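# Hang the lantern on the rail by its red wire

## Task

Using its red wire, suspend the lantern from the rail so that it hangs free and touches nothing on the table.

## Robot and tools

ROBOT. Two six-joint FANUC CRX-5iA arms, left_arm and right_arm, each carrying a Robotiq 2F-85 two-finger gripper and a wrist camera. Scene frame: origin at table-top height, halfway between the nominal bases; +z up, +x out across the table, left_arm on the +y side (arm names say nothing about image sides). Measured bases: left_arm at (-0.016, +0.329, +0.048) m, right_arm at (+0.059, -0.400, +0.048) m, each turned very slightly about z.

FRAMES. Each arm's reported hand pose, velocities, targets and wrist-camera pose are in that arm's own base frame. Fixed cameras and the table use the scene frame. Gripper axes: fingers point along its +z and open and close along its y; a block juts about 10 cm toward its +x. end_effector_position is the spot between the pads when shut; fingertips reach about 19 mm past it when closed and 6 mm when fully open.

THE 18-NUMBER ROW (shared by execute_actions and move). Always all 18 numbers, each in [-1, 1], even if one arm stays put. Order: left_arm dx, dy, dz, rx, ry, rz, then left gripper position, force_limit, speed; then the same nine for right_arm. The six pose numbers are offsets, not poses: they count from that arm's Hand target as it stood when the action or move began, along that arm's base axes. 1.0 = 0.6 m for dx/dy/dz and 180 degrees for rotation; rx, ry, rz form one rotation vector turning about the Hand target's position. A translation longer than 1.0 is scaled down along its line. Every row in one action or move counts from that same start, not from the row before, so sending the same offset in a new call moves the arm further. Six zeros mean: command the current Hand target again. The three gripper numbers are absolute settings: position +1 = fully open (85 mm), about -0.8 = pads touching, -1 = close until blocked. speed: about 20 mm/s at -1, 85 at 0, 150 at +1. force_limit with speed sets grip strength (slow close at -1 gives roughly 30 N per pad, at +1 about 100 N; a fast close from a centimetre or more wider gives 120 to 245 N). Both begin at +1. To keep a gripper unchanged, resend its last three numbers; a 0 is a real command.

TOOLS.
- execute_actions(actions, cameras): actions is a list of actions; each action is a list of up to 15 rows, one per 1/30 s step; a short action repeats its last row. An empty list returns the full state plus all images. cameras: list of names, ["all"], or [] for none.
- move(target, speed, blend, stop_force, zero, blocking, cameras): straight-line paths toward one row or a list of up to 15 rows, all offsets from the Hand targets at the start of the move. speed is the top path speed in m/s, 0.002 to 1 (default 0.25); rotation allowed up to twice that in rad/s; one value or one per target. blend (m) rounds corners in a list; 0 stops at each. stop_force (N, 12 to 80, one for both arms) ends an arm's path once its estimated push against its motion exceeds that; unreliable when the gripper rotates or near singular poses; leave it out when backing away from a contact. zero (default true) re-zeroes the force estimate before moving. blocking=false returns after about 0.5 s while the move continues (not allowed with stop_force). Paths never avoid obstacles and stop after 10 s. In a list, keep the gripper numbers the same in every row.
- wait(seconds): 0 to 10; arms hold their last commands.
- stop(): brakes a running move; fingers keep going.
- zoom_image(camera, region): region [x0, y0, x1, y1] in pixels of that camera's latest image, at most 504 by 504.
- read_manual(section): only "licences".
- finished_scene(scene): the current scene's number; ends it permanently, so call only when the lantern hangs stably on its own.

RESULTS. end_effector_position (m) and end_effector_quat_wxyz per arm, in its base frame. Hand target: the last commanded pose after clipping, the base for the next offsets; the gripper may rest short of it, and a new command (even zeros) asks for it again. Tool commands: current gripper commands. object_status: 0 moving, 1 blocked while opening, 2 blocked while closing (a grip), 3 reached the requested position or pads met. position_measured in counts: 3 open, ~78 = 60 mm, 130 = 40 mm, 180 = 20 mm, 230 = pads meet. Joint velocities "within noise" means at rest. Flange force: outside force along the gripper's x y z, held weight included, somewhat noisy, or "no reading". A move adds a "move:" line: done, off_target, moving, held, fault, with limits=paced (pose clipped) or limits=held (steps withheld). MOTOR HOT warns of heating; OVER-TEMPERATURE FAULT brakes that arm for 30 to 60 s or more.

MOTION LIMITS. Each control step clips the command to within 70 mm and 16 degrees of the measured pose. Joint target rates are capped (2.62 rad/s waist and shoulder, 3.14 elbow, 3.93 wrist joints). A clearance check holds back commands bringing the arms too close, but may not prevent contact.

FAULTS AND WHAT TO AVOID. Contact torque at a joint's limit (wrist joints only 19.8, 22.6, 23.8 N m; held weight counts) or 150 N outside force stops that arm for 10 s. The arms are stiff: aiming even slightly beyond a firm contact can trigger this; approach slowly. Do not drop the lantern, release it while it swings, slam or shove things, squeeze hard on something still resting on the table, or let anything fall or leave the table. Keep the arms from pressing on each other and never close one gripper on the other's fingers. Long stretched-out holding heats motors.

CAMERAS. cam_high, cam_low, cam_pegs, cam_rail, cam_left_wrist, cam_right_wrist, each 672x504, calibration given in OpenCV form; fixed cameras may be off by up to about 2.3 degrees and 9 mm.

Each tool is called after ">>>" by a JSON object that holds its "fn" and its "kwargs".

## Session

>>> {"fn": "execute_actions", "kwargs": {"actions": []}}

>>> {"fn": "zoom_image", "kwargs": {"camera": "cam_pegs", "region": [120, 60, 620, 440]}}

Scene clock: 0.00 s.
left_arm: end_effector_position=(+0.3805, -0.0038, +0.0989) position_measured=3 object_status=3 end_effector_quat_wxyz=(-0.070, -0.431, +0.881, -0.181) | right_arm: end_effector_position=(+0.4787, +0.3955, +0.2839) position_measured=3 object_status=3 end_effector_quat_wxyz=(+0.281, +0.830, -0.178, +0.448)
Joint positions: left_arm=[0.62 -0.028 -0.633 0.36 -1.196 0.118] | right_arm=[1.247 0.564 0.073 0.955 -1.704 1.28]
Joint velocities: within noise
Flange force (N): no reading
Hand target: left_arm +0.3805, -0.0038, +0.0989; -0.070, -0.431, +0.881, -0.181 | right_arm +0.4787, +0.3955, +0.2839; +0.281, +0.830, -0.178, +0.448
Tool commands: left_gripper/position=+1.0 left_gripper/force_limit=+1.0 left_gripper/speed=+1.0 right_gripper/position=+1.0 right_gripper/force_limit=+1.0 right_gripper/speed=+1.0
camera_calibration:
cam_left_wrist: T_world_to_cam=[[-0.784918, 0.568311, -0.246834, 0.325719], [0.577531, 0.815351, 0.0407507, -0.202576], [0.224416, -0.110568, -0.968201, 0.140669], [0, 0, 0, 1]] pos_world=[0.341088, -0.00438589, 0.224849]
cam_right_wrist: T_world_to_cam=[[-0.569285, -0.756199, 0.322612, 0.48841], [-0.709684, 0.2539, -0.657178, 0.442366], [0.415046, -0.603074, -0.681204, 0.362592], [0, 0, 0, 1]] pos_world=[0.441492, 0.475687, 0.380146]

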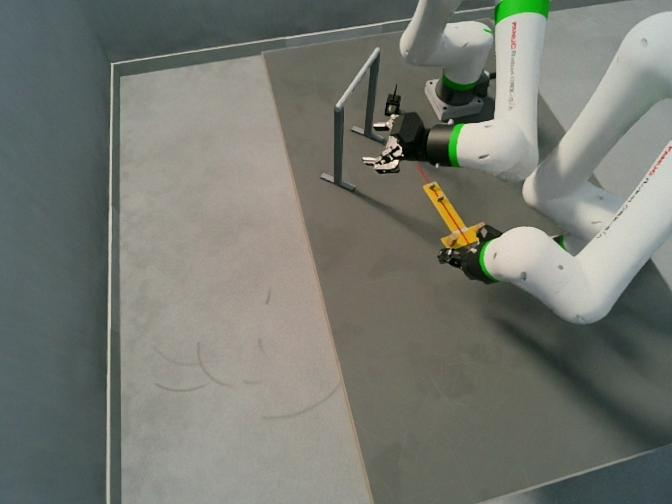

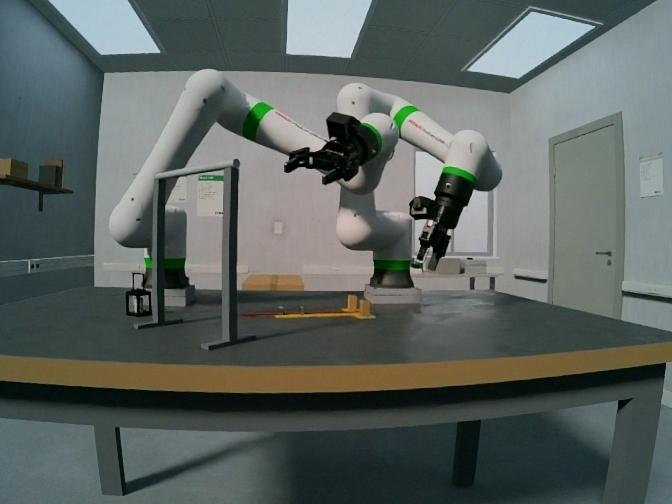

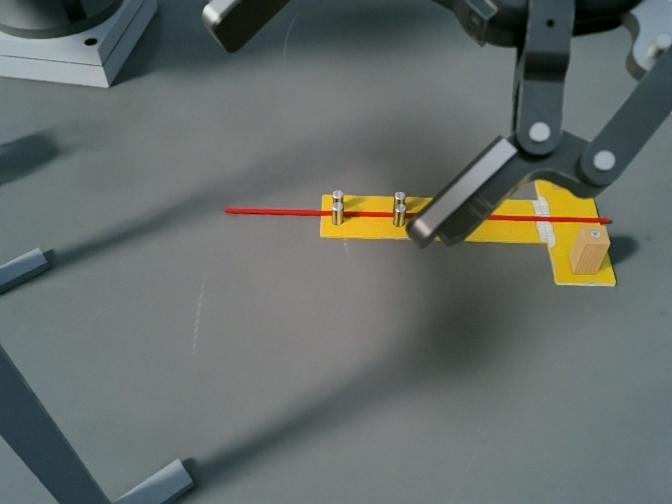

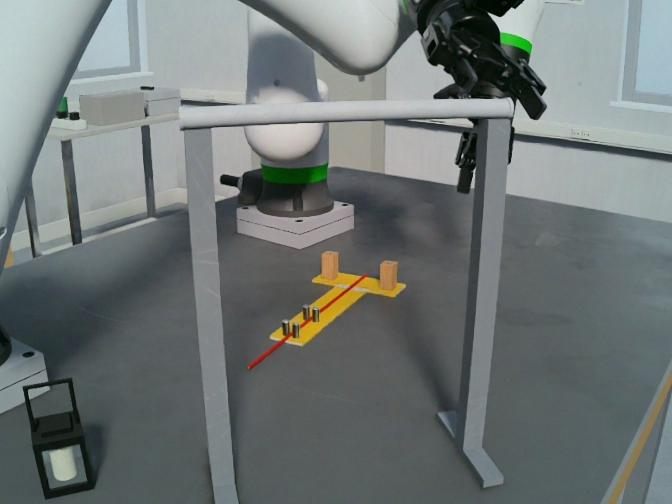

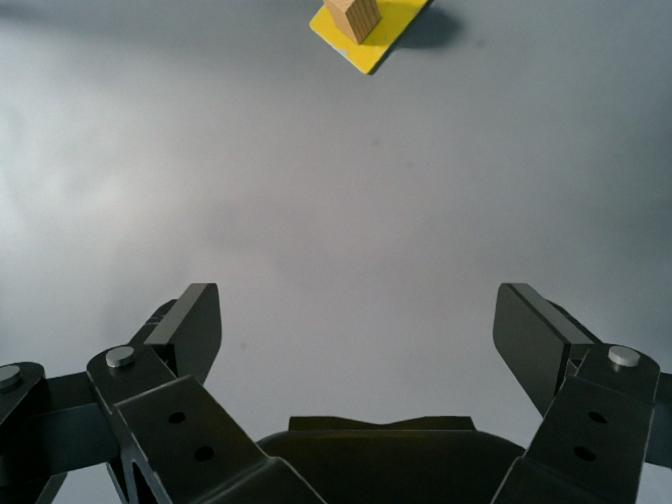

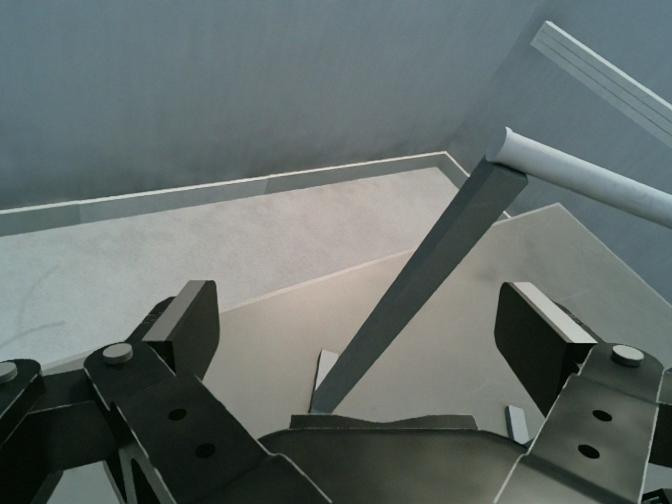

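Scaled by 1.008 from the camera's 672x504 image, which has a finer 960x720 frame.

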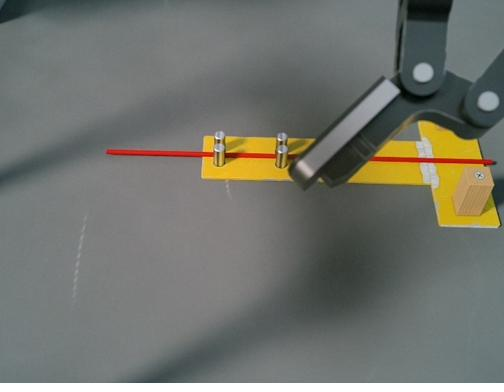

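>>> {"fn": "move", "kwargs": {"target": [[0,0.1,0.1,0.01,-0.1,-0.2,1,1,1,-0.312,-0.356,0,0.3874,0.0153,-0.4287,1,1,1],[-0.1027,-0.2338,0.05,0.0309,-0.328,-0.6464,0.3,0,1,-0.312,-0.356,0,0.3874,0.0153,-0.4287,1,1,1]], "cameras": ["cam_pegs","cam_left_wrist"]}}

Scene clock: 9.70 s.
left_arm: end_effector_position=(+0.3189, -0.1441, +0.1289) position_measured=91 object_status=0 end_effector_quat_wxyz=(+0.202, +0.605, +0.753, -0.162) | right_arm: end_effector_position=(+0.2915, +0.1819, +0.2839) position_measured=3 object_status=3 end_effector_quat_wxyz=(+0.001, -0.565, +0.825, +0.000)
Joint positions: left_arm=[0.428 -0.342 -0.906 0.557 -1.185 -2.041] | right_arm=[0.946 -0.277 -0.238 0.001 -1.609 0.254]
Flange force (N): left_arm=[-0.9 -3.7 -0.2] | right_arm=[-5.3 -0.3 -3.7]
Hand target: left_arm +0.3189, -0.1441, +0.1289; +0.202, +0.605, +0.753, -0.162 | right_arm +0.2915, +0.1819, +0.2839; +0.001, -0.565, +0.825, +0.000
Off the commanded pose: left_arm 0.000 m, 0 deg | right_arm 0.000 m, 0 deg.
move: done
camera_calibration:
cam_left_wrist: T_world_to_cam=[[0.974998, 0.221824, 0.0131769, -0.280146], [0.135092, -0.638772, 0.757443, -0.214661], [0.176436, -0.736725, -0.652768, 0.0524933], [0, 0, 0, 1]] pos_world=[0.292879, -0.0363033, 0.200551]
Images, in order (width x height): cam_pegs 672x504, cam_left_wrist 672x504.

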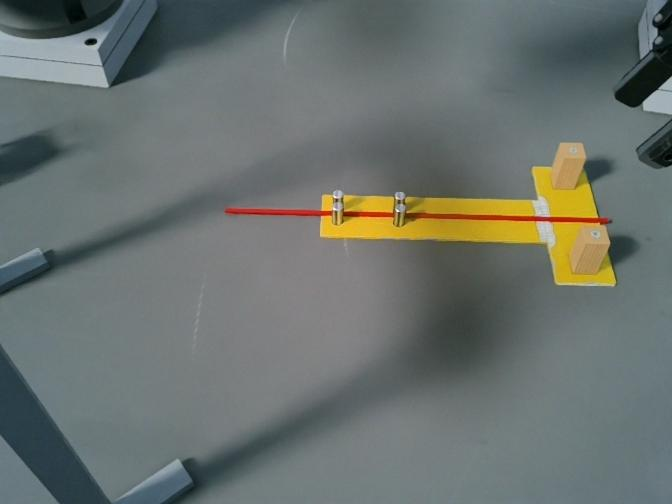

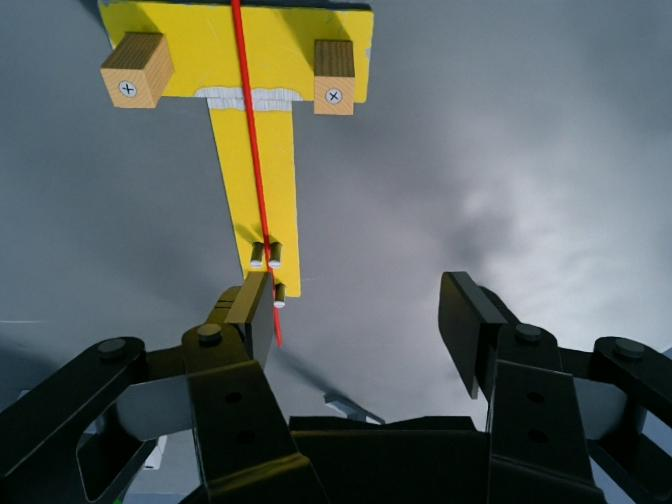

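>>> {"fn": "move", "kwargs": {"target": [[0,-0.003,-0.232,0,0,0,0.3,0,1,0,0,0,0,0,-0.4,1,1,1],[0,-0.003,-0.232,0,0,0,-1,0.5,-1,0,0,0,0,0,-0.8406,1,1,1]]}}

>>> {"fn": "move", "kwargs": {"target": [0.0833,-0.15,0,0,0,0,-1,0.5,-1,0,0,-0.15,0,0,0,1,1,1], "speed": 0.15, "cameras": ["cam_pegs","cam_right_wrist","cam_left_wrist"]}}

Scene clock: 18.17 s.
left_arm: end_effector_position=(+0.3189, -0.1459, -0.0103) position_measured=182 object_status=0 end_effector_quat_wxyz=(+0.202, +0.605, +0.753, -0.162) | right_arm: end_effector_position=(+0.2915, +0.1819, +0.2839) position_measured=3 object_status=3 end_effector_quat_wxyz=(+0.000, +0.660, +0.752, -0.001)
Joint positions: left_arm=[0.339 -0.038 -1.119 0.825 -0.743 -2.382] | right_arm=[0.946 -0.275 -0.236 0 -1.611 -2.386]
Flange force (N): left_arm=[-5.3 -6.0 -23.2] | right_arm=[4.8 2.0 -4.1]
Hand target: left_arm +0.3189, -0.1459, -0.0103; +0.202, +0.605, +0.753, -0.162 | right_arm +0.2915, +0.1819, +0.2839; +0.000, +0.660, +0.752, -0.001
Off the commanded pose: left_arm 0.000 m, 0 deg | right_arm 0.000 m, 0 deg.
move: done

Scene clock: 19.37 s.
left_arm: end_effector_position=(+0.3689, -0.2359, -0.0102) position_measured=182 object_status=2 end_effector_quat_wxyz=(+0.202, +0.605, +0.753, -0.162) | right_arm: end_effector_position=(+0.2915, +0.1819, +0.1939) position_measured=3 object_status=3 end_effector_quat_wxyz=(+0.000, +0.660, +0.752, -0.001)
Joint positions: left_arm=[-0.06 0.107 -0.996 1.064 -0.583 -2.236] | right_arm=[0.946 -0.259 -0.434 0 -1.397 -2.386]
Flange force (N): left_arm=no reading | right_arm=[5.0 2.6 -2.7]
Hand target: left_arm +0.3689, -0.2359, -0.0103; +0.202, +0.605, +0.753, -0.162 | right_arm +0.2915, +0.1819, +0.1939; +0.000, +0.660, +0.752, -0.001
Off the commanded pose: left_arm 0.000 m, 0 deg | right_arm 0.000 m, 0 deg.
move: done
camera_calibration:
cam_left_wrist: T_world_to_cam=[[0.974984, 0.221887, 0.0131033, -0.306681], [0.135187, -0.638751, 0.757444, -0.174648], [0.176437, -0.736725, -0.652768, -0.114825], [0, 0, 0, 1]] pos_world=[0.342879, -0.128103, 0.0613506]
cam_right_wrist: T_world_to_cam=[[0.99096, 0.129468, 0.0351474, -0.310775], [0.111119, -0.938928, 0.32568, 0.0917347], [0.075166, -0.31883, -0.944827, 0.348682], [0, 0, 0, 1]] pos_world=[0.271564, 0.237538, 0.310491]
Images, in order (width x height): cam_pegs 672x504, cam_left_wrist 672x504, cam_right_wrist 672x504.

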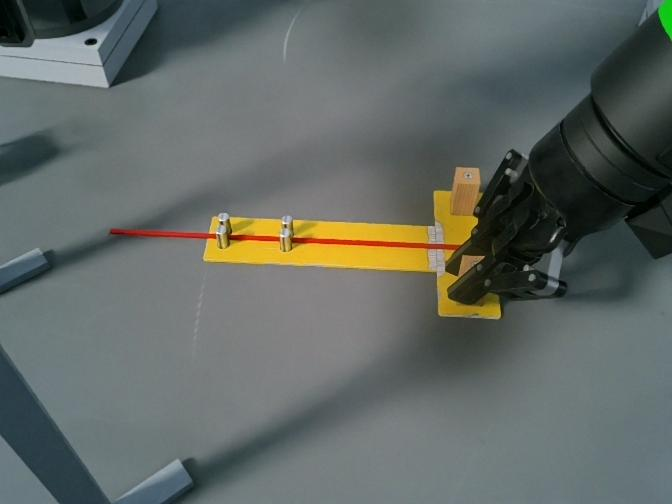

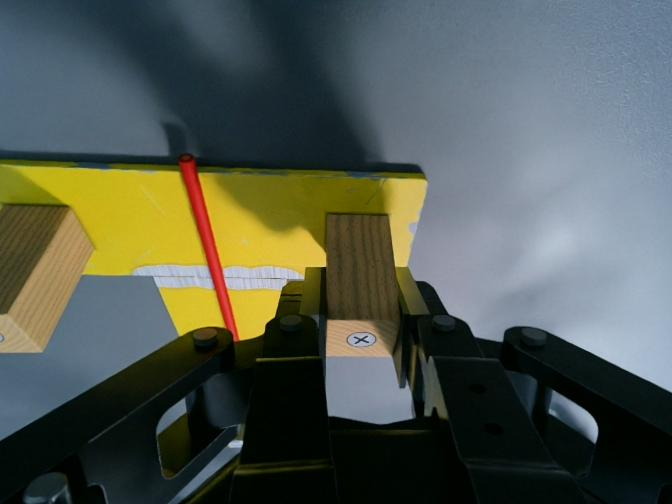

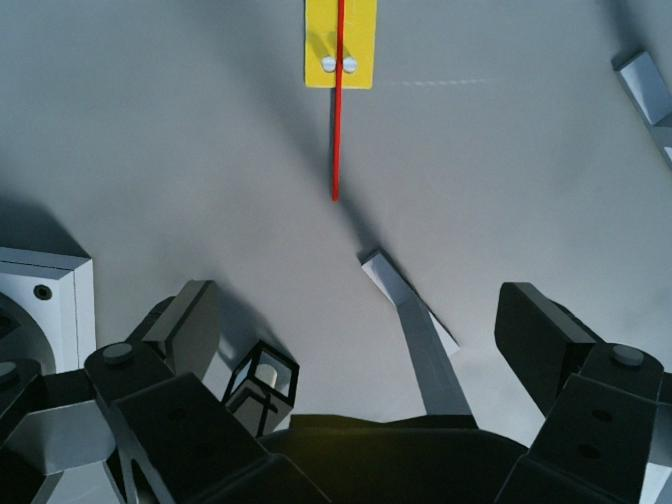

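>>> {"fn": "move", "kwargs": {"target": [[-0.0833,0.117,0,0,0,0,-1,0.5,-1,-0.0922,0.1145,-0.15,0,0,-0.0094,1,1,1]], "speed": 0.15, "cameras": ["cam_pegs","cam_right_wrist"]}}

Scene clock: 21.50 s.
left_arm: end_effector_position=(+0.3187, -0.1657, -0.0103) position_measured=182 object_status=2 end_effector_quat_wxyz=(+0.202, +0.605, +0.753, -0.162) | right_arm: end_effector_position=(+0.2362, +0.2506, +0.1039) position_measured=3 object_status=3 end_effector_quat_wxyz=(+0.000, +0.671, +0.742, -0.001)
Joint positions: left_arm=[0.249 -0.038 -1.126 0.879 -0.707 -2.349] | right_arm=[1.202 -0.184 -0.595 0 -1.161 -2.672]
Flange force (N): left_arm=no reading | right_arm=[6.0 2.4 -1.3]
Hand target: left_arm +0.3189, -0.1657, -0.0103; +0.202, +0.605, +0.753, -0.162 | right_arm +0.2362, +0.2506, +0.1039; +0.000, +0.671, +0.742, -0.001
Off the commanded pose: left_arm 0.000 m, 0 deg | right_arm 0.000 m, 0 deg.
move: done
camera_calibration:
cam_right_wrist: T_world_to_cam=[[0.994347, 0.100163, 0.0352259, -0.255139], [0.0833309, -0.941793, 0.325703, 0.198907], [0.065799, -0.320927, -0.944816, 0.292425], [0, 0, 0, 1]] pos_world=[0.21788, 0.306732, 0.22049]
Images, in order (width x height): cam_pegs 672x504, cam_right_wrist 672x504.

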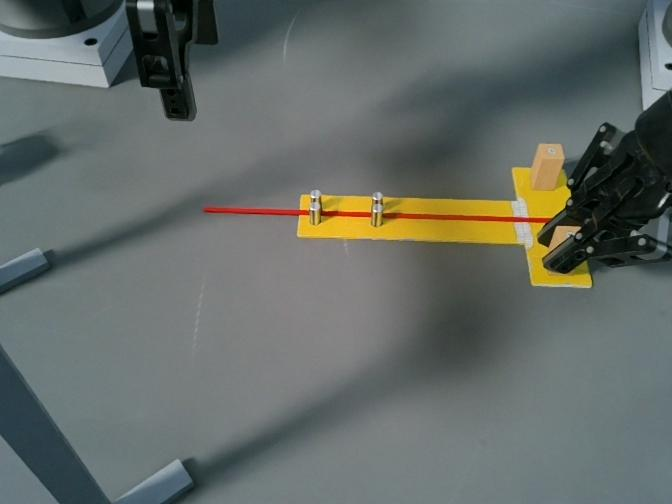

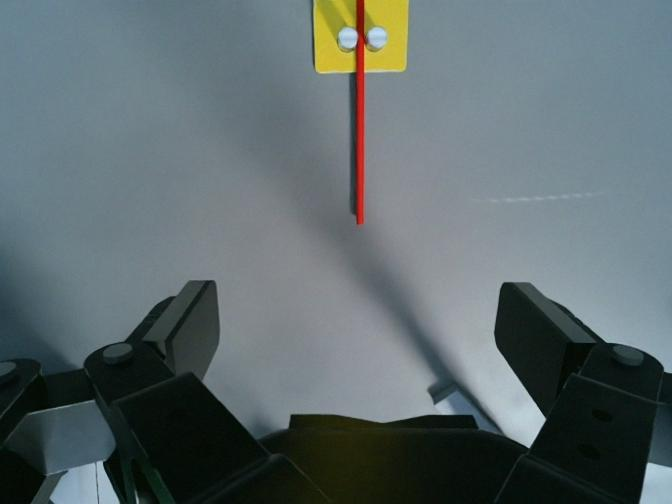

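>>> {"fn": "move", "kwargs": {"target": [[0,0,0,0,0,0,-1,0.5,-1,0.017,0.003,0,0,0,0,1,1,1],[0,0,0,0,0,0,-1,0.5,-1,0.017,0.003,-0.2148,0,0,0,1,1,1],[0,0,0,0,0,0,-1,0.5,-1,0.017,0.003,-0.2148,0,0,0,-1,0,-1]], "cameras": ["cam_pegs","cam_right_wrist"]}}

Scene clock: 28.20 s.
left_arm: end_effector_position=(+0.3189, -0.1657, -0.0103) position_measured=182 object_status=2 end_effector_quat_wxyz=(+0.202, +0.605, +0.753, -0.162) | right_arm: end_effector_position=(+0.2464, +0.2524, -0.0249) position_measured=226 object_status=0 end_effector_quat_wxyz=(+0.000, +0.671, +0.742, -0.001)
Joint positions: left_arm=[0.249 -0.038 -1.126 0.879 -0.707 -2.349] | right_arm=[1.175 0.066 -0.728 -0.001 -0.778 -2.644]
Flange force (N): left_arm=[-5.4 -0.8 -8.7] | right_arm=[5.7 0.4 1.1]
Hand target: left_arm +0.3189, -0.1657, -0.0103; +0.202, +0.605, +0.753, -0.162 | right_arm +0.2464, +0.2524, -0.0249; +0.000, +0.671, +0.742, -0.001
Off the commanded pose: left_arm 0.000 m, 0 deg | right_arm 0.000 m, 0 deg.
move: done
camera_calibration:
cam_right_wrist: T_world_to_cam=[[0.994347, 0.100163, 0.0352259, -0.260921], [0.0833309, -0.941793, 0.325703, 0.241736], [0.065799, -0.320927, -0.944816, 0.170545], [0, 0, 0, 1]] pos_world=[0.22808, 0.308532, 0.0915905]
Images, in order (width x height): cam_pegs 672x504, cam_right_wrist 672x504.

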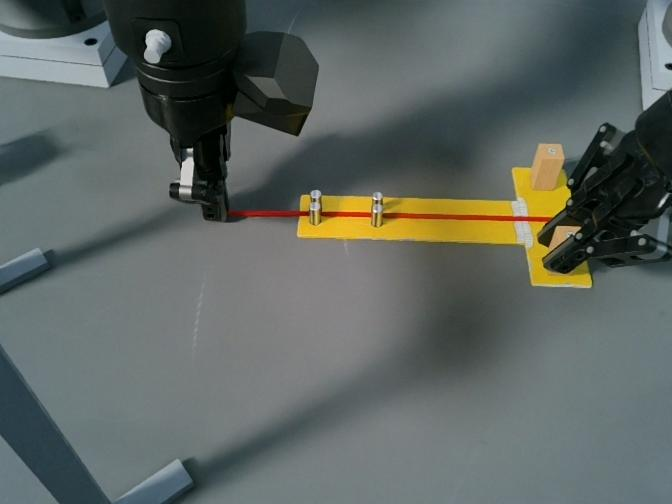

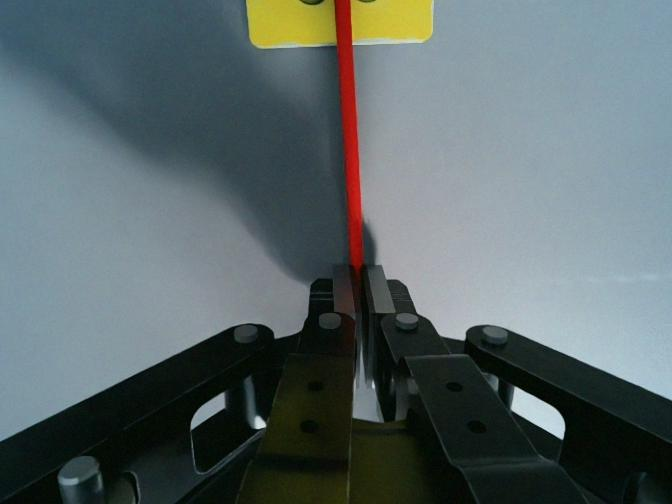

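>>> {"fn": "move", "kwargs": {"target": [[0,0,0,0,0,0,-1,0.5,-1,0.0642,0.026,0.003,0,0,0.1667,-1,0,-1],[0,0,0,0,0,0,-1,0.5,-1,0.1052,0.0782,0.004,0,0,0.333,-1,0,-1],[0,0,0,0,0,0,-1,0.5,-1,0.1138,0.1412,0.008,0,0,0.5,-1,0,-1],[0,0,0,0,0,0,-1,0.5,-1,0.0913,0.197,0.01,0,0,0.667,-1,0,-1],[0,0,0,0,0,0,-1,0.5,-1,0.046,0.2327,0.013,0,0,0.833,-1,0,-1]], "blend": 0.01, "speed": 0.16, "cameras": ["cam_pegs","cam_right_wrist"]}}

Scene clock: 37.37 s.
left_arm: end_effector_position=(+0.3189, -0.1657, -0.0103) position_measured=182 object_status=2 end_effector_quat_wxyz=(+0.202, +0.605, +0.753, -0.162) | right_arm: end_effector_position=(+0.2740, +0.3921, -0.0171) position_measured=226 object_status=2 end_effector_quat_wxyz=(+0.001, -0.542, +0.840, +0.000)
Joint positions: left_arm=[0.249 -0.038 -1.126 0.879 -0.707 -2.349] | right_arm=[1.237 0.327 -0.376 0.001 -0.867 -0.091]
Flange force (N): left_arm=no reading | right_arm=[-4.9 -3.2 3.6]
Hand target: left_arm +0.3189, -0.1657, -0.0103; +0.202, +0.605, +0.753, -0.162 | right_arm +0.2740, +0.3920, -0.0171; +0.001, -0.542, +0.840, +0.000
Off the commanded pose: left_arm 0.000 m, 0 deg | right_arm 0.000 m, 0 deg.
move: done
camera_calibration:
cam_right_wrist: T_world_to_cam=[[-0.910747, 0.411458, 0.035258, 0.0972672], [0.399693, 0.856787, 0.325825, -0.423414], [0.103855, 0.310836, -0.944772, -0.037087], [0, 0, 0, 1]] pos_world=[0.261673, 0.334282, 0.0994907]
Images, in order (width x height): cam_pegs 672x504, cam_right_wrist 672x504.

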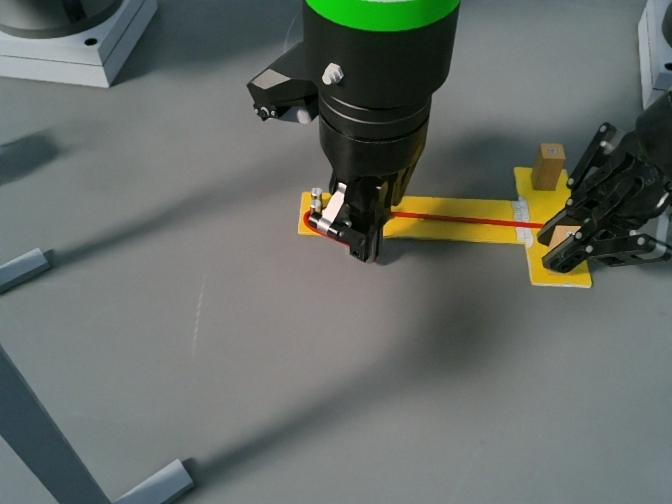

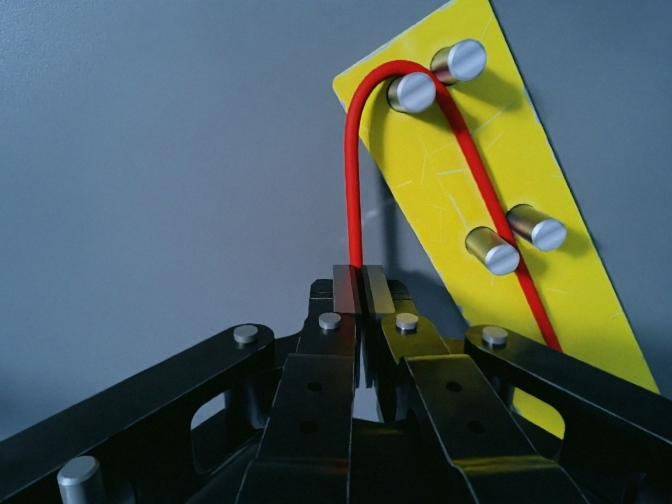

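>>> {"fn": "move", "kwargs": {"target": [0,0,0,0,0,0,-1,0.5,-1,0.02,-0.1356,0,0,0,0,-1,0,-1], "speed": 0.09}}

>>> {"fn": "move", "kwargs": {"target": [[0,0,0,0,0,0,-1,0.5,-1,0,0,0,0,0,0,0,0,0],[0,0,0,0,0,0,-1,0.5,-1,0,0,0.25,0,0,0,0,0,0],[0.09,-0.155,0,0,0,0,-1,0.5,-1,0,0,0.25,0,0,0.15,0,0,0]], "speed": 0.2, "cameras": ["cam_pegs","cam_right_wrist"]}}

Scene clock: 38.87 s.
left_arm: end_effector_position=(+0.3189, -0.1657, -0.0103) position_measured=182 object_status=2 end_effector_quat_wxyz=(+0.202, +0.605, +0.753, -0.162) | right_arm: end_effector_position=(+0.2860, +0.3107, -0.0171) position_measured=226 object_status=2 end_effector_quat_wxyz=(+0.001, -0.542, +0.840, +0.000)
Joint positions: left_arm=[0.249 -0.038 -1.126 0.879 -0.707 -2.349] | right_arm=[1.14 0.208 -0.535 0.001 -0.827 0.006]
Flange force (N): left_arm=no reading | right_arm=[-8.5 0.3 3.0]
Hand target: left_arm +0.3189, -0.1657, -0.0103; +0.202, +0.605, +0.753, -0.162 | right_arm +0.2860, +0.3107, -0.0171; +0.001, -0.542, +0.840, +0.000
Off the commanded pose: left_arm 0.000 m, 0 deg | right_arm 0.000 m, 0 deg.
move: done

Scene clock: 42.30 s.
left_arm: end_effector_position=(+0.3729, -0.2587, -0.0103) position_measured=182 object_status=2 end_effector_quat_wxyz=(+0.202, +0.604, +0.753, -0.162) | right_arm: end_effector_position=(+0.2860, +0.3107, +0.1329) position_measured=129 object_status=3 end_effector_quat_wxyz=(-0.001, +0.724, -0.690, +0.000)
Joint positions: left_arm=[-0.14 0.129 -0.975 1.11 -0.55 -2.206] | right_arm=[1.14 -0.004 -0.36 0 -1.214 0.478]
Flange force (N): left_arm=no reading | right_arm=[-6.0 -2.0 -2.4]
Hand target: left_arm +0.3729, -0.2587, -0.0103; +0.202, +0.605, +0.753, -0.162 | right_arm +0.2860, +0.3107, +0.1329; -0.001, +0.724, -0.690, +0.000
Off the commanded pose: left_arm 0.000 m, 0 deg | right_arm 0.000 m, 0 deg.
move: done
camera_calibration:
cam_right_wrist: T_world_to_cam=[[-0.998281, -0.0468896, 0.0351664, 0.303866], [-0.0329061, 0.944882, 0.325753, -0.310941], [-0.0485025, 0.324036, -0.944801, 0.168064], [0, 0, 0, 1]] pos_world=[0.301263, 0.253592, 0.249391]
Images, in order (width x height): cam_pegs 672x504, cam_right_wrist 672x504.

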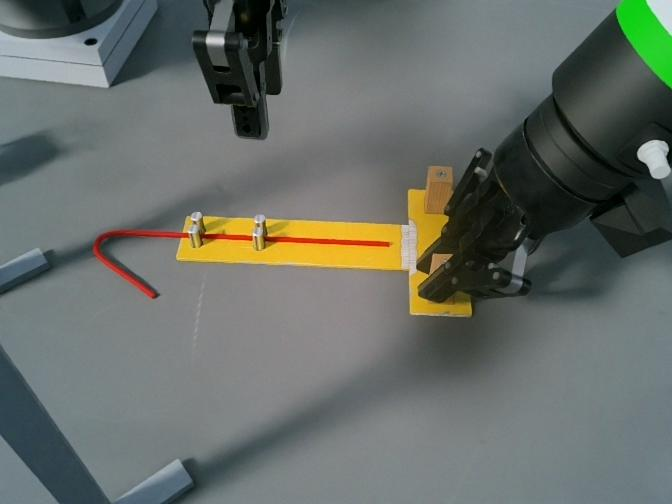

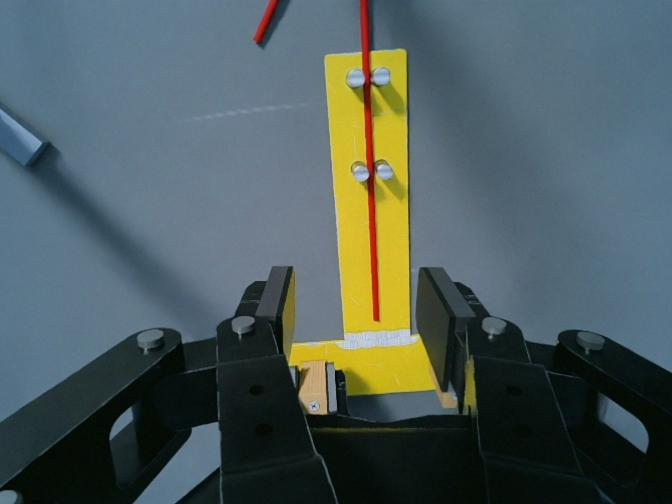

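>>> {"fn": "move", "kwargs": {"target": [[0,0,0,0,0,0,-1,0.5,-1,-0.039,0.1218,-0.09,0,0,0.0167,0,0,0],[0,0,0,0,0,0,-1,0.5,-1,-0.039,0.1218,-0.2565,0,0,0.0167,0,0,0],[0,0,0,0,0,0,-1,0.5,-1,-0.039,0.1218,-0.2565,0,0,0.0167,-1,0,-1]], "cameras": ["cam_pegs","cam_right_wrist"]}}

Scene clock: 46.73 s.
left_arm: end_effector_position=(+0.3729, -0.2587, -0.0103) position_measured=182 object_status=2 end_effector_quat_wxyz=(+0.202, +0.605, +0.753, -0.162) | right_arm: end_effector_position=(+0.2626, +0.3838, -0.0210) position_measured=230 object_status=0 end_effector_quat_wxyz=(-0.001, +0.741, -0.671, +0.000)
Joint positions: left_arm=[-0.14 0.129 -0.975 1.11 -0.55 -2.206] | right_arm=[1.254 0.306 -0.417 0.001 -0.846 0.416]
Flange force (N): left_arm=no reading | right_arm=[-4.8 1.4 -14.8]
Hand target: left_arm +0.3729, -0.2587, -0.0103; +0.202, +0.605, +0.753, -0.162 | right_arm +0.2626, +0.3837, -0.0210; -0.001, +0.741, -0.671, +0.000
Off the commanded pose: left_arm 0.000 m, 0 deg | right_arm 0.000 m, 0 deg.
move: done
camera_calibration:
cam_right_wrist: T_world_to_cam=[[-0.994449, -0.0991806, 0.035138, 0.308396], [-0.0824256, 0.941858, 0.325744, -0.316478], [-0.0654025, 0.321039, -0.944805, 0.00342555], [0, 0, 0, 1]] pos_world=[0.280822, 0.327565, 0.0954909]
Images, in order (width x height): cam_pegs 672x504, cam_right_wrist 672x504.

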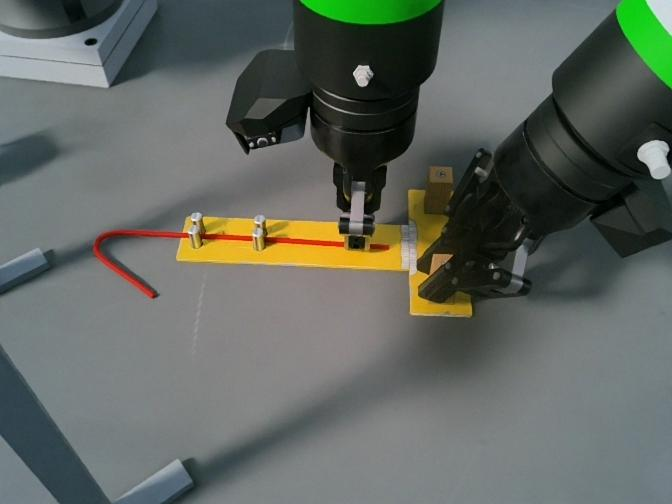

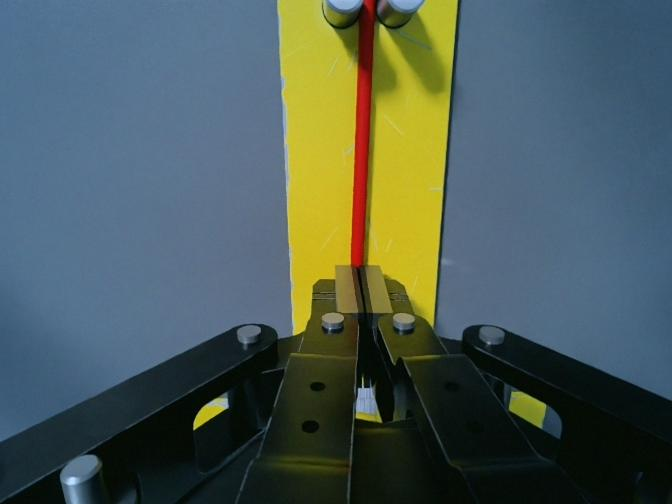

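>>> {"fn": "move", "kwargs": {"target": [[0,0,0,0,0,0,-1,0.5,-1,0,0,0,0,0,0,-0.3,0,0],[0,0,0,0,0,0,-1,0.5,-1,-0.001,0,-0.0068,0,0,0,-0.3,0,0],[0,0,0,0,0,0,-1,0.5,-1,-0.001,0,-0.0068,0,0,0,-1,0,-1]], "cameras": ["cam_pegs","cam_right_wrist"]}}

Scene clock: 49.80 s.
left_arm: end_effector_position=(+0.3729, -0.2587, -0.0103) position_measured=182 object_status=2 end_effector_quat_wxyz=(+0.202, +0.605, +0.753, -0.162) | right_arm: end_effector_position=(+0.2620, +0.3838, -0.0251) position_measured=226 object_status=0 end_effector_quat_wxyz=(-0.001, +0.741, -0.671, +0.000)
Joint positions: left_arm=[-0.14 0.129 -0.975 1.11 -0.55 -2.206] | right_arm=[1.256 0.313 -0.42 0.001 -0.836 0.414]
Flange force (N): left_arm=no reading | right_arm=[-3.2 0.2 -37.9]
Hand target: left_arm +0.3729, -0.2587, -0.0103; +0.202, +0.605, +0.753, -0.162 | right_arm +0.2620, +0.3837, -0.0251; -0.001, +0.741, -0.671, +0.000
Off the commanded pose: left_arm 0.000 m, 0 deg | right_arm 0.000 m, 0 deg.
move: done
camera_calibration:
cam_right_wrist: T_world_to_cam=[[-0.994442, -0.099213, 0.035232, 0.307944], [-0.0824255, 0.941856, 0.325752, -0.315192], [-0.0655022, 0.321037, -0.944799, -0.000459639], [0, 0, 0, 1]] pos_world=[0.280222, 0.327565, 0.0913906]
Images, in order (width x height): cam_pegs 672x504, cam_right_wrist 672x504.

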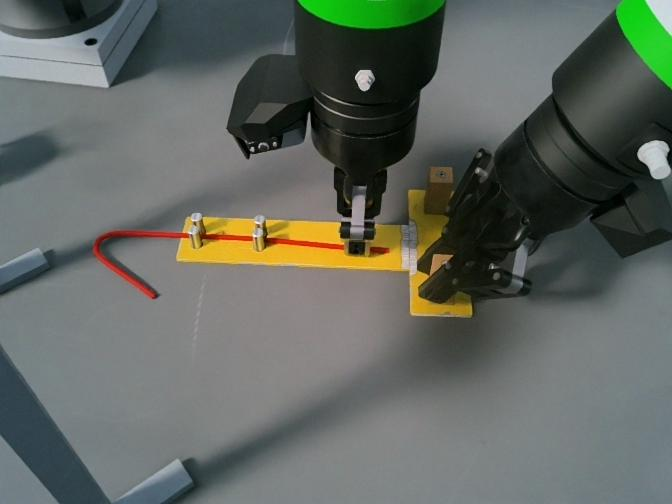

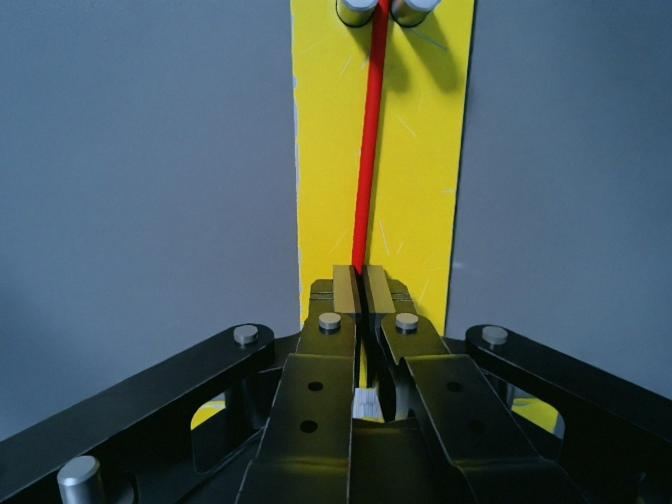

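>>> {"fn": "move", "kwargs": {"target": [[0,0,0,0,0,0,-1,0.5,-1,-0.0728,-0.0242,0.008,0,0,0.1667,-1,0,-1],[0,0,0,0,0,0,-1,0.5,-1,-0.1217,-0.0793,0.011,0,0,0.333,-1,0,-1],[0,0,0,0,0,0,-1,0.5,-1,-0.1358,-0.1485,0.012,0,0,0.5,-1,0,-1],[0,0,0,0,0,0,-1,0.5,-1,-0.1145,-0.2128,0.012,0,0,0.667,-1,0,-1],[0,0,0,0,0,0,-1,0.5,-1,-0.066,-0.256,0.012,0,0,0.845,-1,0,-1]], "blend": 0.01, "speed": 0.16, "cameras": ["cam_pegs","cam_right_wrist"]}}

Scene clock: 59.13 s.
left_arm: end_effector_position=(+0.3729, -0.2587, -0.0103) position_measured=182 object_status=2 end_effector_quat_wxyz=(+0.202, +0.605, +0.753, -0.162) | right_arm: end_effector_position=(+0.2224, +0.2302, -0.0179) position_measured=226 object_status=2 end_effector_quat_wxyz=(+0.000, +0.830, +0.558, -0.001)
Joint positions: left_arm=[-0.14 0.129 -0.975 1.11 -0.55 -2.206] | right_arm=[1.22 -0.037 -0.809 -0.001 -0.799 3.106]
Flange force (N): left_arm=no reading | right_arm=[24.7 -4.4 1.7]
Hand target: left_arm +0.3729, -0.2587, -0.0103; +0.202, +0.605, +0.753, -0.162 | right_arm +0.2224, +0.2301, -0.0179; +0.000, +0.830, +0.558, -0.001
Off the commanded pose: left_arm 0.000 m, 0 deg | right_arm 0.000 m, 0 deg.
move: done
camera_calibration:
cam_right_wrist: T_world_to_cam=[[0.925259, -0.377694, 0.0352691, -0.10974], [-0.367941, -0.870955, 0.325663, 0.304613], [-0.092283, -0.314299, -0.944828, 0.205245], [0, 0, 0, 1]] pos_world=[0.232558, 0.288364, 0.0985902]
Images, in order (width x height): cam_pegs 672x504, cam_right_wrist 672x504.

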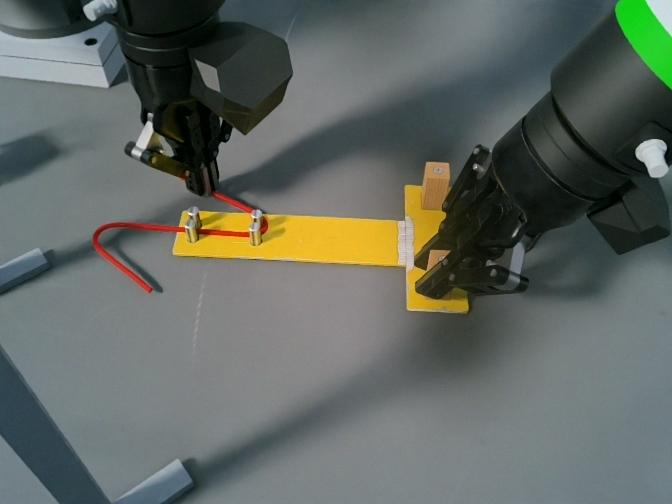

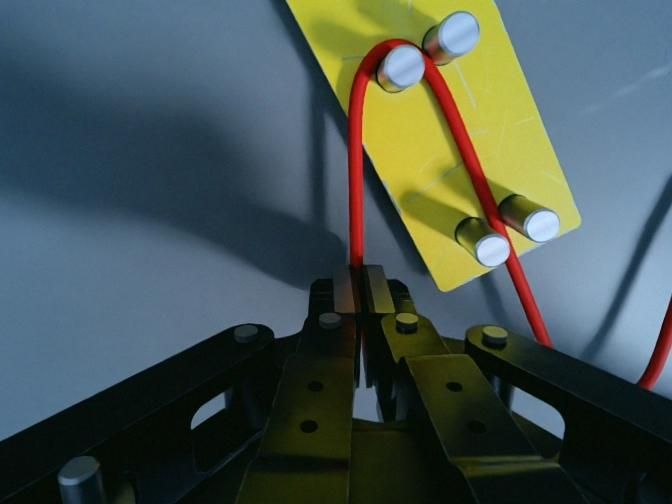

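>>> {"fn": "move", "kwargs": {"target": [[0,0,0,0,0,0,-1,0.5,-1,0.0025,0.0058,0,0,0,0,-1,0,-1],[0,0,0,0,0,0,-1,0.5,-1,0.0025,0.0058,0.12,0,0,0,-1,0,-1]], "speed": 0.06, "cameras": ["cam_pegs","cam_right_wrist","cam_rail"]}}

Scene clock: 61.40 s.
left_arm: end_effector_position=(+0.3729, -0.2587, -0.0102) position_measured=182 object_status=2 end_effector_quat_wxyz=(+0.202, +0.605, +0.753, -0.162) | right_arm: end_effector_position=(+0.2239, +0.2336, +0.0541) position_measured=226 object_status=2 end_effector_quat_wxyz=(+0.000, +0.830, +0.558, -0.001)
Joint positions: left_arm=[-0.14 0.128 -0.975 1.11 -0.55 -2.206] | right_arm=[1.219 -0.175 -0.718 -0.001 -1.029 3.106]
Flange force (N): left_arm=no reading | right_arm=[48.1 2.7 24.1]
Hand target: left_arm +0.3729, -0.2587, -0.0103; +0.202, +0.605, +0.753, -0.162 | right_arm +0.2239, +0.2336, +0.0541; +0.000, +0.830, +0.558, -0.001
Off the commanded pose: left_arm 0.000 m, 0 deg | right_arm 0.000 m, 0 deg.
move: done
camera_calibration:
cam_right_wrist: T_world_to_cam=[[0.925259, -0.377694, 0.0352691, -0.112383], [-0.367941, -0.870955, 0.325663, 0.284678], [-0.092283, -0.314299, -0.944828, 0.274479], [0, 0, 0, 1]] pos_world=[0.234058, 0.291764, 0.17059]
Images, in order (width x height): cam_pegs 672x504, cam_rail 672x504, cam_right_wrist 672x504.

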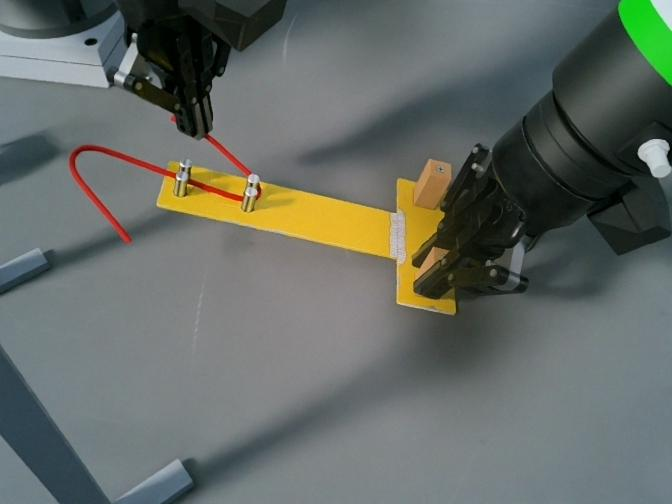

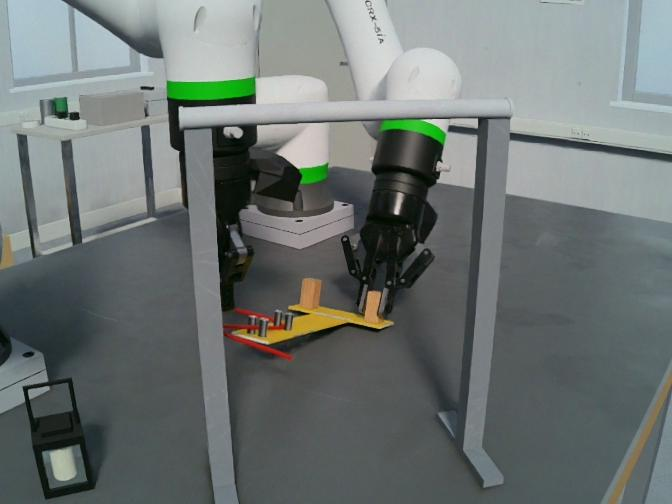

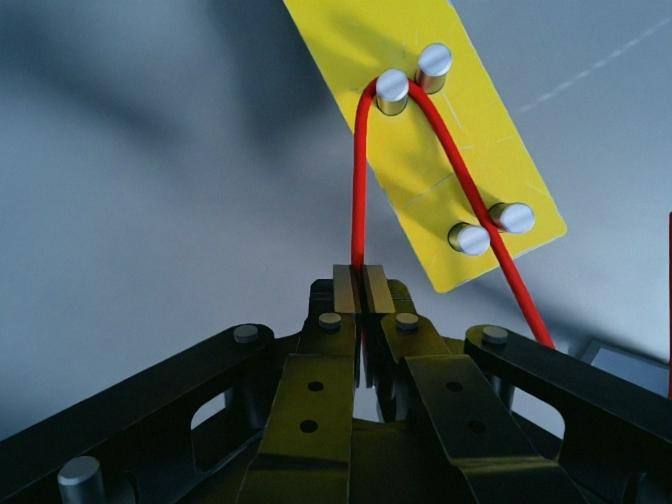

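>>> {"fn": "move", "kwargs": {"target": [[0,0,0,0,0,0,-1,0.5,-1,0.004,0.01,-0.1,0,0,0,-1,0,-1],[0,0,0,0,0,0,-1,0.5,-1,0.004,0.01,0.02,0,0,0,-1,0,-1]], "speed": 0.08, "cameras": ["cam_pegs","cam_right_wrist"]}}

Scene clock: 63.77 s.
left_arm: end_effector_position=(+0.3729, -0.2587, -0.0103) position_measured=182 object_status=2 end_effector_quat_wxyz=(+0.202, +0.605, +0.753, -0.162) | right_arm: end_effector_position=(+0.2263, +0.2396, +0.0661) position_measured=226 object_status=2 end_effector_quat_wxyz=(+0.000, +0.830, +0.558, -0.001)
Joint positions: left_arm=[-0.14 0.129 -0.975 1.11 -0.55 -2.206] | right_arm=[1.219 -0.176 -0.687 -0.001 -1.061 3.107]
Flange force (N): left_arm=no reading | right_arm=[5.9 -0.3 -0.7]
Hand target: left_arm +0.3729, -0.2587, -0.0103; +0.202, +0.605, +0.753, -0.162 | right_arm +0.2263, +0.2396, +0.0661; +0.000, +0.830, +0.558, -0.001
Off the commanded pose: left_arm 0.000 m, 0 deg | right_arm 0.000 m, 0 deg.
move: done
camera_calibration:
cam_right_wrist: T_world_to_cam=[[0.925263, -0.37768, 0.0353048, -0.112772], [-0.367931, -0.870929, 0.325745, 0.286854], [-0.0922796, -0.314389, -0.944798, 0.287945], [0, 0, 0, 1]] pos_world=[0.236458, 0.297765, 0.18259]
Images, in order (width x height): cam_pegs 672x504, cam_right_wrist 672x504.

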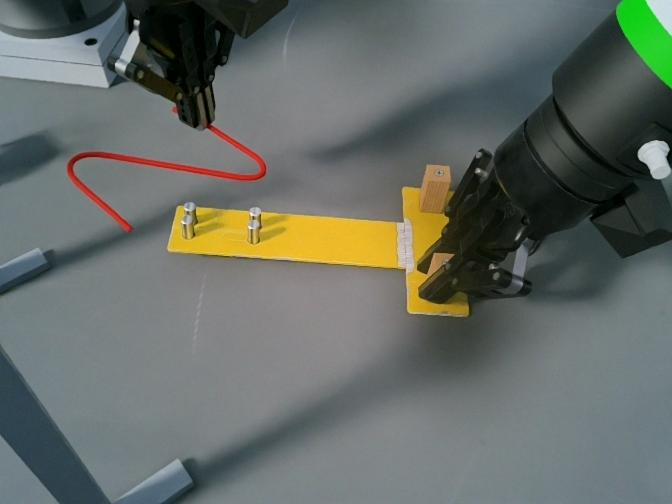

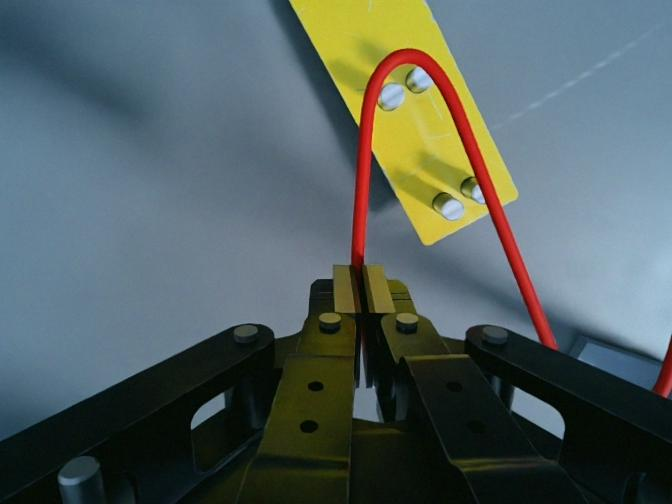

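>>> {"fn": "move", "kwargs": {"target": [[0,0,0,0,0,0,0.3,0,0,0.05,0.1,0.18,0,0,0.03,-1,0,-1],[0.05,0.1,0.2,0,0,0,0.3,0,0,0.1729,0.2673,0.2232,0,0,0.1156,-1,0,-1],[0.1,0.3,0.4,-0.12,0.22,0.07,0.3,0,0,0.1729,0.2673,0.2232,0,0,0.1156,-1,0,-1],[0.162,0.267,0.3345,-0.2463,0.4417,0.1449,0.3,0,0,0.1729,0.2673,0.2232,0,0,0.1156,-1,0,-1]], "blend": 0.02, "cameras": ["cam_left_wrist","cam_right_wrist"]}}

Scene clock: 69.43 s.
left_arm: end_effector_position=(+0.4701, -0.0985, +0.1905) position_measured=91 object_status=3 end_effector_quat_wxyz=(-0.087, +0.087, +0.702, -0.701) | right_arm: end_effector_position=(+0.3300, +0.4000, +0.2000) position_measured=226 object_status=2 end_effector_quat_wxyz=(+0.000, +0.716, +0.699, -0.001)
Joint positions: left_arm=[0.495 0.694 -0.315 0.91 -1.938 -1.137] | right_arm=[1.134 0.194 0.019 0 -1.397 3.554]
Flange force (N): left_arm=[1.4 -3.1 2.1] | right_arm=[8.5 3.8 -1.9]
Hand target: left_arm +0.4701, -0.0985, +0.1904; -0.087, +0.087, +0.702, -0.701 | right_arm +0.3300, +0.4000, +0.2000; +0.000, +0.716, +0.699, -0.001
Off the commanded pose: left_arm 0.000 m, 0 deg | right_arm 0.000 m, 0 deg.
move: done; blend cut to 0 m at target 1
camera_calibration:
cam_left_wrist: T_world_to_cam=[[0.00542355, 0.0134492, -0.999895, 0.189722], [0.996129, 0.0876588, 0.00658219, -0.442769], [0.0877381, -0.99606, -0.0129218, -0.00618456], [0, 0, 0, 1]] pos_world=[0.440569, 0.0301008, 0.192537]
cam_right_wrist: T_world_to_cam=[[0.999085, -0.0243329, 0.035162, -0.318552], [-0.0344737, -0.944856, 0.325666, 0.340717], [0.0252987, -0.32658, -0.944831, 0.440555], [0, 0, 0, 1]] pos_world=[0.318861, 0.458054, 0.316491]
Images, in order (width x height): cam_left_wrist 672x504, cam_right_wrist 672x504.

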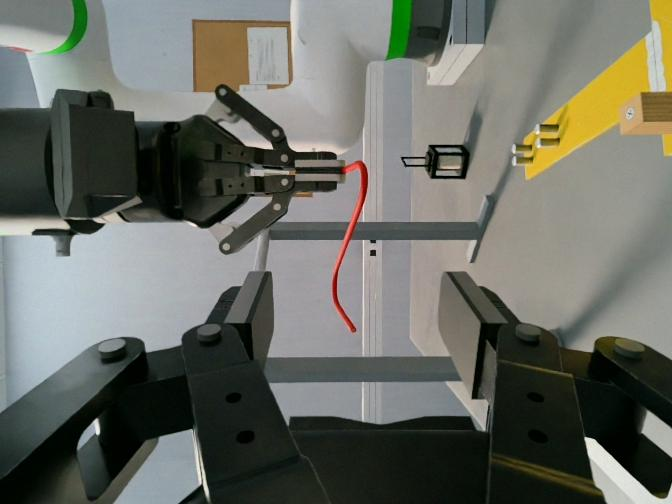

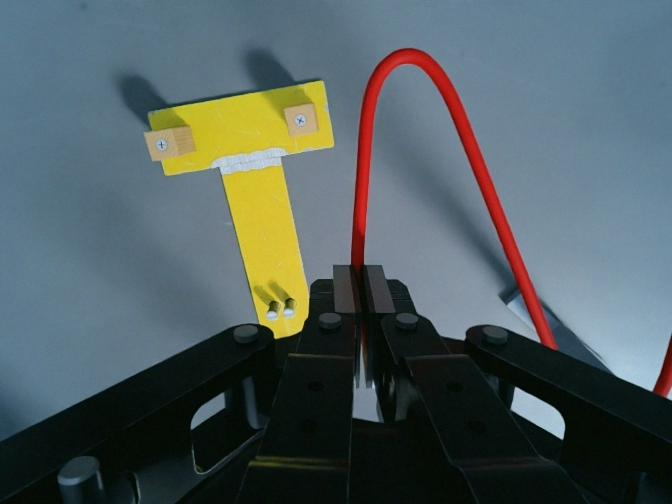

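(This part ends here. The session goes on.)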